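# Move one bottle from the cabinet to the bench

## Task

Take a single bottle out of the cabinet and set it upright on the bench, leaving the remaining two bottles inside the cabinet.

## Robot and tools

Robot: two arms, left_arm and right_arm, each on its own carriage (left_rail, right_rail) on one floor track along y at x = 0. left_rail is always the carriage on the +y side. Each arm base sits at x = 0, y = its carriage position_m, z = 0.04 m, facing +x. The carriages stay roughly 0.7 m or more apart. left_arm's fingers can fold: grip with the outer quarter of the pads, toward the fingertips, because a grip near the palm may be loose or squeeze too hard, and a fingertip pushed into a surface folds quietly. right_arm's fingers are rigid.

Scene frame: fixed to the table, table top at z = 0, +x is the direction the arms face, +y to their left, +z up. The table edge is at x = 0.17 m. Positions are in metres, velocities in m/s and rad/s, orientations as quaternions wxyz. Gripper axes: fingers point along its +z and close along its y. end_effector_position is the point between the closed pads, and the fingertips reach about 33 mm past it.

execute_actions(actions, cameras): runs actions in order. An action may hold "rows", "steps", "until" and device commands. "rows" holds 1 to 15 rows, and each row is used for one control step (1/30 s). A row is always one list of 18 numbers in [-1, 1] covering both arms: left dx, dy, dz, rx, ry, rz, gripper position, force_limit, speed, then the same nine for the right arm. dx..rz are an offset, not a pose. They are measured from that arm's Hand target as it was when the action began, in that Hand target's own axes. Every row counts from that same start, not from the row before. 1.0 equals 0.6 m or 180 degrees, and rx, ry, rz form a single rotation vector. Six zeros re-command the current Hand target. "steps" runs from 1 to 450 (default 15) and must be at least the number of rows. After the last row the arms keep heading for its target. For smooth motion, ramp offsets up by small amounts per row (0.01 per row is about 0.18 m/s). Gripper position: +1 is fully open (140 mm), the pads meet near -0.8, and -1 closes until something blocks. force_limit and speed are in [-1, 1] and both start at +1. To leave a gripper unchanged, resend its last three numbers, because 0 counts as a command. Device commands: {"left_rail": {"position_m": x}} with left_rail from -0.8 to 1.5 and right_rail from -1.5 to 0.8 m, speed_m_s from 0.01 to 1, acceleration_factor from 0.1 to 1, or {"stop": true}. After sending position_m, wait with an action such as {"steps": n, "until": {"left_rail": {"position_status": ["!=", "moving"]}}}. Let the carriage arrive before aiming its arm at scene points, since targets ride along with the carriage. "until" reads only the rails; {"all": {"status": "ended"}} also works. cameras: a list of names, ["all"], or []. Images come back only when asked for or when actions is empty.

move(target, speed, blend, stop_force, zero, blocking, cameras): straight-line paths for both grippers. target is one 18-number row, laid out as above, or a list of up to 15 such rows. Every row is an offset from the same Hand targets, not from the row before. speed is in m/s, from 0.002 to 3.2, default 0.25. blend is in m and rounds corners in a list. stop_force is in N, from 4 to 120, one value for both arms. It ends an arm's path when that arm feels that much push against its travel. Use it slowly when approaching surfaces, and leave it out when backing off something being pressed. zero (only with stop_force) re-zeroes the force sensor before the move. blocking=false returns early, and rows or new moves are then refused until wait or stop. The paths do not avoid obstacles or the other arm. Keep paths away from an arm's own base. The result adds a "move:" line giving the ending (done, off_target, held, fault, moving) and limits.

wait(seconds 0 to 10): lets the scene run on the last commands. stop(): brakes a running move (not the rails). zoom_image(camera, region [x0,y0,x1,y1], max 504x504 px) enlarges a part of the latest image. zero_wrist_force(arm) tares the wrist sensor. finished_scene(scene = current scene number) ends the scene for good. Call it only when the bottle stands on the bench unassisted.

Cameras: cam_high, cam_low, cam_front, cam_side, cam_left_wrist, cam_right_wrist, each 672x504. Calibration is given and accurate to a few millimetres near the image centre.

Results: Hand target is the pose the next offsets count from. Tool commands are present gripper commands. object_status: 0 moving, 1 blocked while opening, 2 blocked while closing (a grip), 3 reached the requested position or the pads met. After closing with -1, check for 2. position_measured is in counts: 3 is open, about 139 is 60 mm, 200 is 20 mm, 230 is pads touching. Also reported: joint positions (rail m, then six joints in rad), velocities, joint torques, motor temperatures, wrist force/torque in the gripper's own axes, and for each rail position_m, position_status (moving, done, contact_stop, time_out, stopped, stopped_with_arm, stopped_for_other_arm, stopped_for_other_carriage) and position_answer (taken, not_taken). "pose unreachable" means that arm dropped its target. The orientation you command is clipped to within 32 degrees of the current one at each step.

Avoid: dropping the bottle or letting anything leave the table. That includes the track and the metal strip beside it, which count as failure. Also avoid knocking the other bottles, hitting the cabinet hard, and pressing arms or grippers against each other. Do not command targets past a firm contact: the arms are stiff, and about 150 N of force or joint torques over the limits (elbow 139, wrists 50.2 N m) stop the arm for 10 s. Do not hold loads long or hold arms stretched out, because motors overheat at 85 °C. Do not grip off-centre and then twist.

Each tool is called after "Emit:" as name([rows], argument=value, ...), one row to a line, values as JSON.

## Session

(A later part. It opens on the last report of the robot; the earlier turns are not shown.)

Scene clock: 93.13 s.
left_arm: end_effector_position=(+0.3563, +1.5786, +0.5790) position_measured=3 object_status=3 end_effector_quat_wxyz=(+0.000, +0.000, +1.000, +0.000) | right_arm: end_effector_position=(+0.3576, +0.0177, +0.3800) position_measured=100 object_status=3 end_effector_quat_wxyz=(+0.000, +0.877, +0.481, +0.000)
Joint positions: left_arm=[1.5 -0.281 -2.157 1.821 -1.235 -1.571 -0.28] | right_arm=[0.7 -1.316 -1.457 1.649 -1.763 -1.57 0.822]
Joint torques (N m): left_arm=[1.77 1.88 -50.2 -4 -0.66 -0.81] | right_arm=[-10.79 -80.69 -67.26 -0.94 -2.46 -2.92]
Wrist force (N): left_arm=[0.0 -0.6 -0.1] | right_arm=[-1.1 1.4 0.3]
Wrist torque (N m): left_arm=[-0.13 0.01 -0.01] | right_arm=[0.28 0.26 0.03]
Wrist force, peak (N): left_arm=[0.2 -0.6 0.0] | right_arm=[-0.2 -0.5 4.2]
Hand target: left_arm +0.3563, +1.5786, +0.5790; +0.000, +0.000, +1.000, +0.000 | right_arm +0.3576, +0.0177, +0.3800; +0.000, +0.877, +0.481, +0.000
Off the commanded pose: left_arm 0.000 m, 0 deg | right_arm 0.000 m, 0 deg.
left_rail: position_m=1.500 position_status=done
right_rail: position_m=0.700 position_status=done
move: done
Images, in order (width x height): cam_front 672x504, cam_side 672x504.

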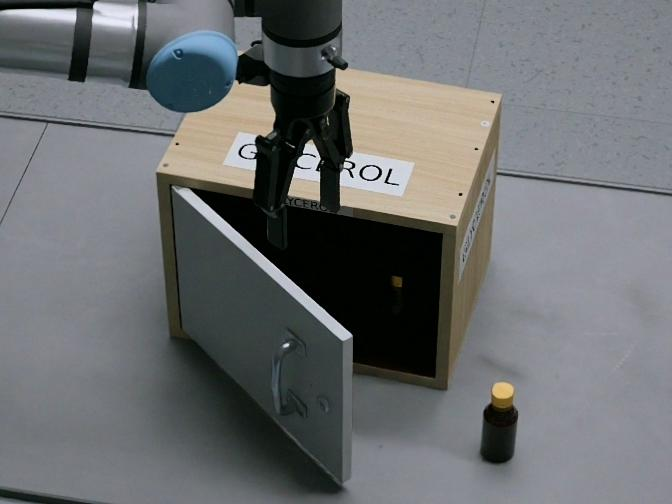

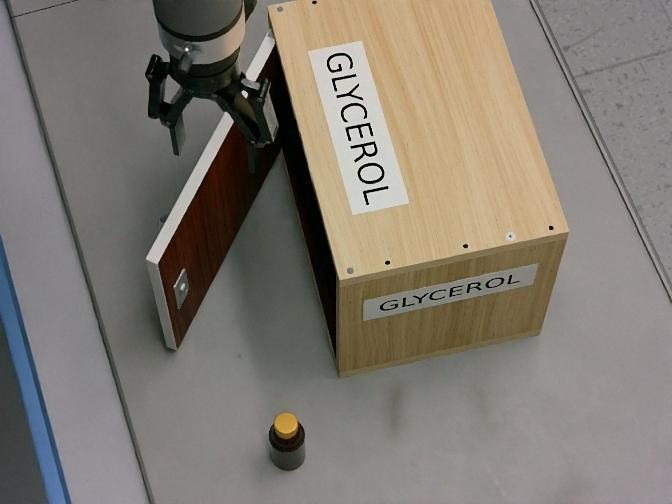

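Emit:
move([
  [0,0,0,0,0,0,1,1,1,0.0813,-0.2053,0,-0.1252,0.2282,0.3023,-0.8,-1,-0.2],
  [0,0,0,0,0,0,1,1,1,0.0813,-0.2053,0.3,-0.1252,0.2282,0.3023,-0.8,-1,-0.2],
], speed=[0.4, 0.25], blend=[0.03, 0])

Emit:
move([
  [0,0,0,0,0,0,1,1,1,0.0766,0,0.0766,0,0,0,-0.8,-1,-0.2],
  [0,0,0,0,0,0,1,1,1,0.1744,0,0.1744,0,0,0,-0.8,-1,-0.2],
  [0,0,0,0,0,0,1,1,1,0.2033,0,0.2033,0,0,0,-0.8,-1,-0.2],
], speed=[0.14, 0.05, 0.025], stop_force=18, cameras=["cam_front", "cam_side", "cam_right_wrist"])

Scene clock: 97.67 s.
left_arm: end_effector_position=(+0.3563, +1.5786, +0.5790) position_measured=3 object_status=3 end_effector_quat_wxyz=(+0.000, +0.000, +1.000, +0.000) | right_arm: end_effector_position=(+0.2799, +0.1251, +0.2000) position_measured=229 object_status=3 end_effector_quat_wxyz=(+0.000, +0.924, +0.000, +0.383)
Joint positions: left_arm=[1.5 -0.281 -2.157 1.821 -1.235 -1.571 -0.28] | right_arm=[0.7 -1.81 -1.583 2.275 -2.031 -0.813 1.239]
Joint torques (N m): left_arm=[1.49 1.68 -49.59 -4.23 -0.71 -0.9] | right_arm=[19.05 -23.71 -28.27 -7.61 5.78 2.51]
Wrist force (N): left_arm=[-0.1 -0.3 0.0] | right_arm=[-3.2 0.8 -0.7]
Wrist torque (N m): left_arm=[-0.07 0.01 -0.01] | right_arm=[0.26 0.41 -0.44]
Wrist force, peak (N): left_arm=[-0.3 -0.5 -0.1] | right_arm=[-5.0 0.7 0.5]
Hand target: left_arm +0.3563, +1.5786, +0.5790; +0.000, +0.000, +1.000, +0.000 | right_arm +0.2800, +0.1250, +0.2000; +0.000, +0.924, +0.000, +0.383
Off the commanded pose: left_arm 0.000 m, 0 deg | right_arm 0.000 m, 0 deg.
left_rail: position_m=1.500 position_status=done
right_rail: position_m=0.700 position_status=done
move: done

Scene clock: 101.70 s.
left_arm: end_effector_position=(+0.3563, +1.5786, +0.5790) position_measured=3 object_status=3 end_effector_quat_wxyz=(+0.000, +0.000, +1.000, +0.000) | right_arm: end_effector_position=(+0.4438, +0.1251, +0.2000) position_measured=229 object_status=3 end_effector_quat_wxyz=(+0.000, +0.924, +0.000, +0.383)
Joint positions: left_arm=[1.5 -0.281 -2.157 1.821 -1.235 -1.571 -0.28] | right_arm=[0.7 -1.521 -1.485 2.251 -2.386 -0.786 1.641]
Joint torques (N m): left_arm=[1.42 1.83 -50.36 -4.2 -0.8 -1.18] | right_arm=[-15.3 -65.82 -26.52 -1.3 5.76 -2.71]
Wrist force (N): left_arm=[0.0 -0.4 0.0] | right_arm=[-4.2 1.7 -1.2]
Wrist torque (N m): left_arm=[-0.10 0.01 0.00] | right_arm=[0.47 0.63 -0.07]
Wrist force, peak (N): left_arm=[0.2 -0.6 -0.2] | right_arm=[-18.4 1.9 -25.9]
Hand target: left_arm +0.3563, +1.5786, +0.5790; +0.000, +0.000, +1.000, +0.000 | right_arm +0.4438, +0.1251, +0.2000; +0.000, +0.924, +0.000, +0.383 (not the last commanded pose)
Off the commanded pose: left_arm 0.000 m, 0 deg | right_arm 0.009 m, 0 deg.
left_rail: position_m=1.500 position_status=done
right_rail: position_m=0.700 position_status=done
move: contact (right_arm); path passed 2 of 3 targets
camera_calibration:
cam_right_wrist: T_world_to_cam=[[0.00130034, -0.999873, -0.0158924, 0.139222], [-0.898994, 0.00579138, -0.437923, 0.489414], [0.43796, 0.0148566, -0.898872, 0.165042], [0, 0, 0, 1]] pos_world=[0.367518, 0.133918, 0.36489]
Images, in order (width x height): cam_front 672x504, cam_side 672x504, cam_right_wrist 672x504.

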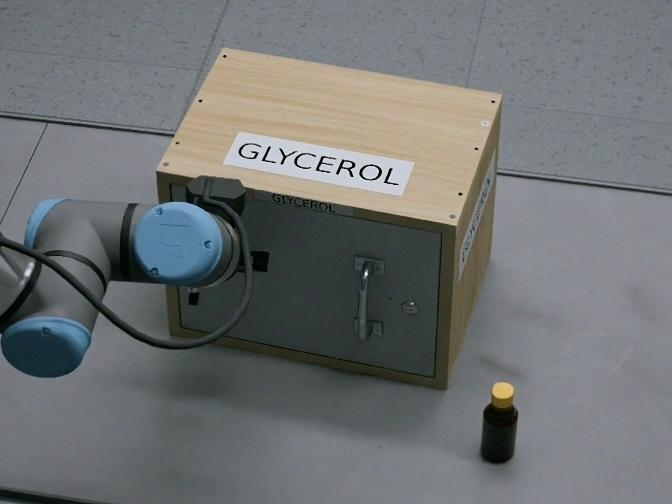

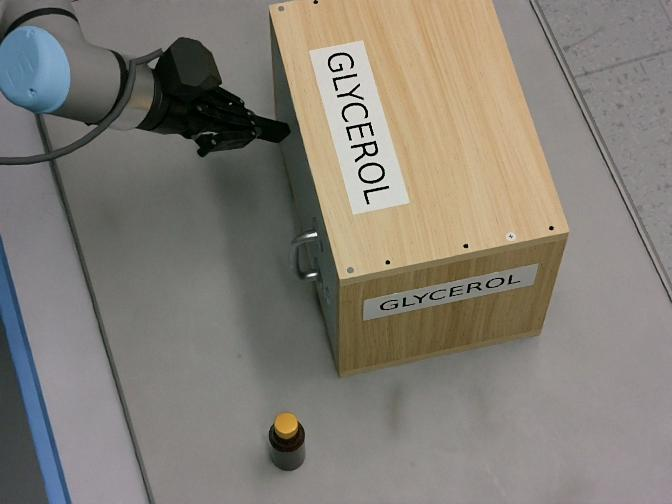

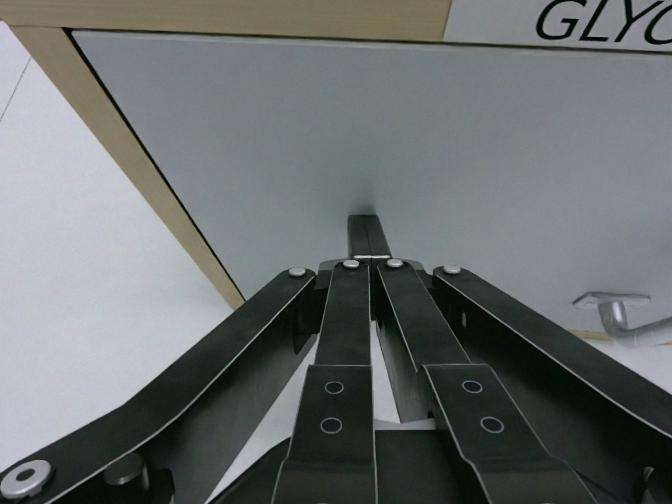

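Emit:
move([
  [0,0,0,0,0,0,1,1,1,-0.0943,0,-0.0943,0,0,0,-0.8,-1,-0.2],
  [0,0,0,0,0,0,1,1,1,0,0,-0.3536,0,0,0,-0.8,-1,-0.2],
], speed=[0.12, 0.25], blend=[0.03, 0], cameras=["cam_front", "cam_side"])

Emit:
zoom_image(camera="cam_front", region=[240, 170, 540, 480])

Scene clock: 104.13 s.
left_arm: end_effector_position=(+0.3563, +1.5786, +0.5790) position_measured=3 object_status=3 end_effector_quat_wxyz=(+0.000, +0.000, +1.000, +0.000) | right_arm: end_effector_position=(+0.2938, +0.1251, +0.3499) position_measured=229 object_status=3 end_effector_quat_wxyz=(+0.000, +0.924, +0.000, +0.383)
Joint positions: left_arm=[1.5 -0.281 -2.157 1.821 -1.235 -1.571 -0.28] | right_arm=[0.7 -1.785 -1.732 2.108 -1.737 -0.808 1.272]
Joint torques (N m): left_arm=[2.01 0.2 -49.27 -4.06 -0.76 -1.13] | right_arm=[-19.63 -52.26 -64.17 -0.37 -1.33 -3.17]
Wrist force (N): left_arm=[-0.2 -0.5 -0.1] | right_arm=[-3.9 1.7 -1.3]
Wrist torque (N m): left_arm=[-0.11 0.04 -0.01] | right_arm=[0.48 0.58 -0.07]
Wrist force, peak (N): left_arm=[0.1 -0.4 -0.4] | right_arm=[-5.5 1.6 -0.4]
Hand target: left_arm +0.3563, +1.5786, +0.5790; +0.000, +0.000, +1.000, +0.000 | right_arm +0.2937, +0.1251, +0.3500; +0.000, +0.924, +0.000, +0.383
Off the commanded pose: left_arm 0.000 m, 0 deg | right_arm 0.000 m, 0 deg.
left_rail: position_m=1.500 position_status=done
right_rail: position_m=0.700 position_status=done
move: done
Images, in order (width x height): cam_front 672x504, cam_side 672x504.

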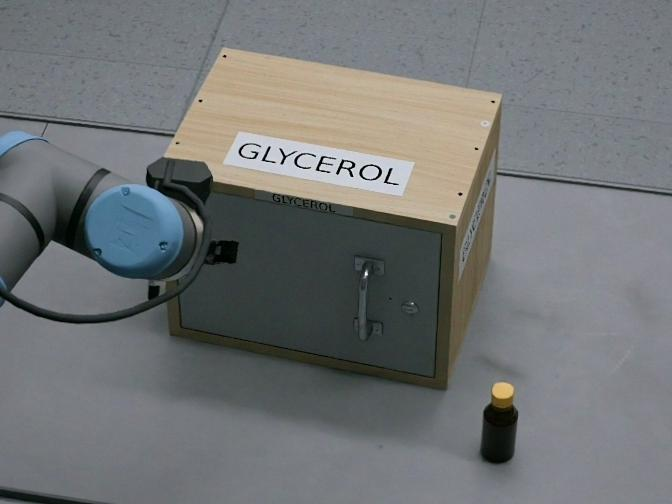

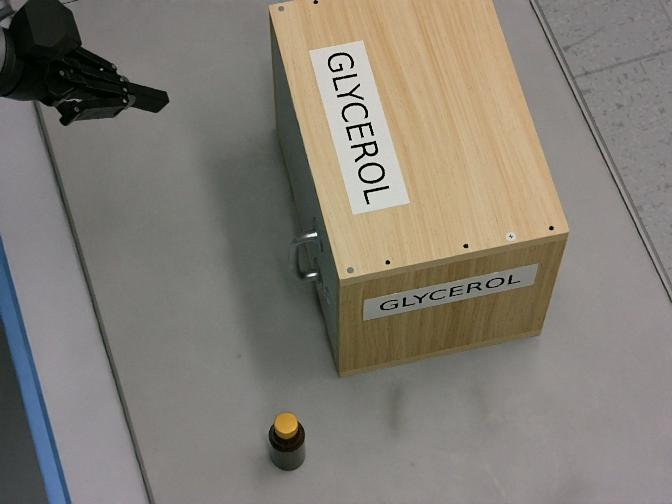

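Scaled by 1.626 from the camera's 672x504 image, which has a finer 960x720 frame.

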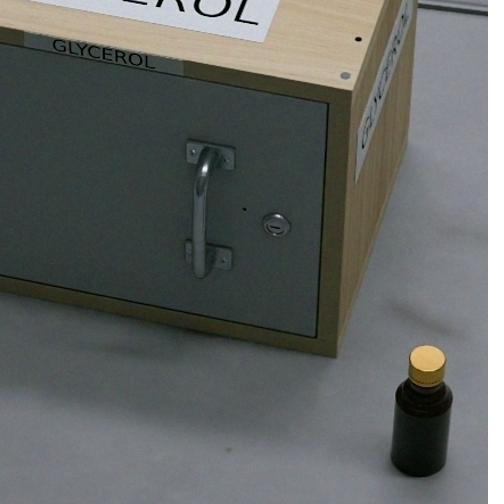

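Emit:
finished_scene(scene=2)

The scene is finished: the task was done.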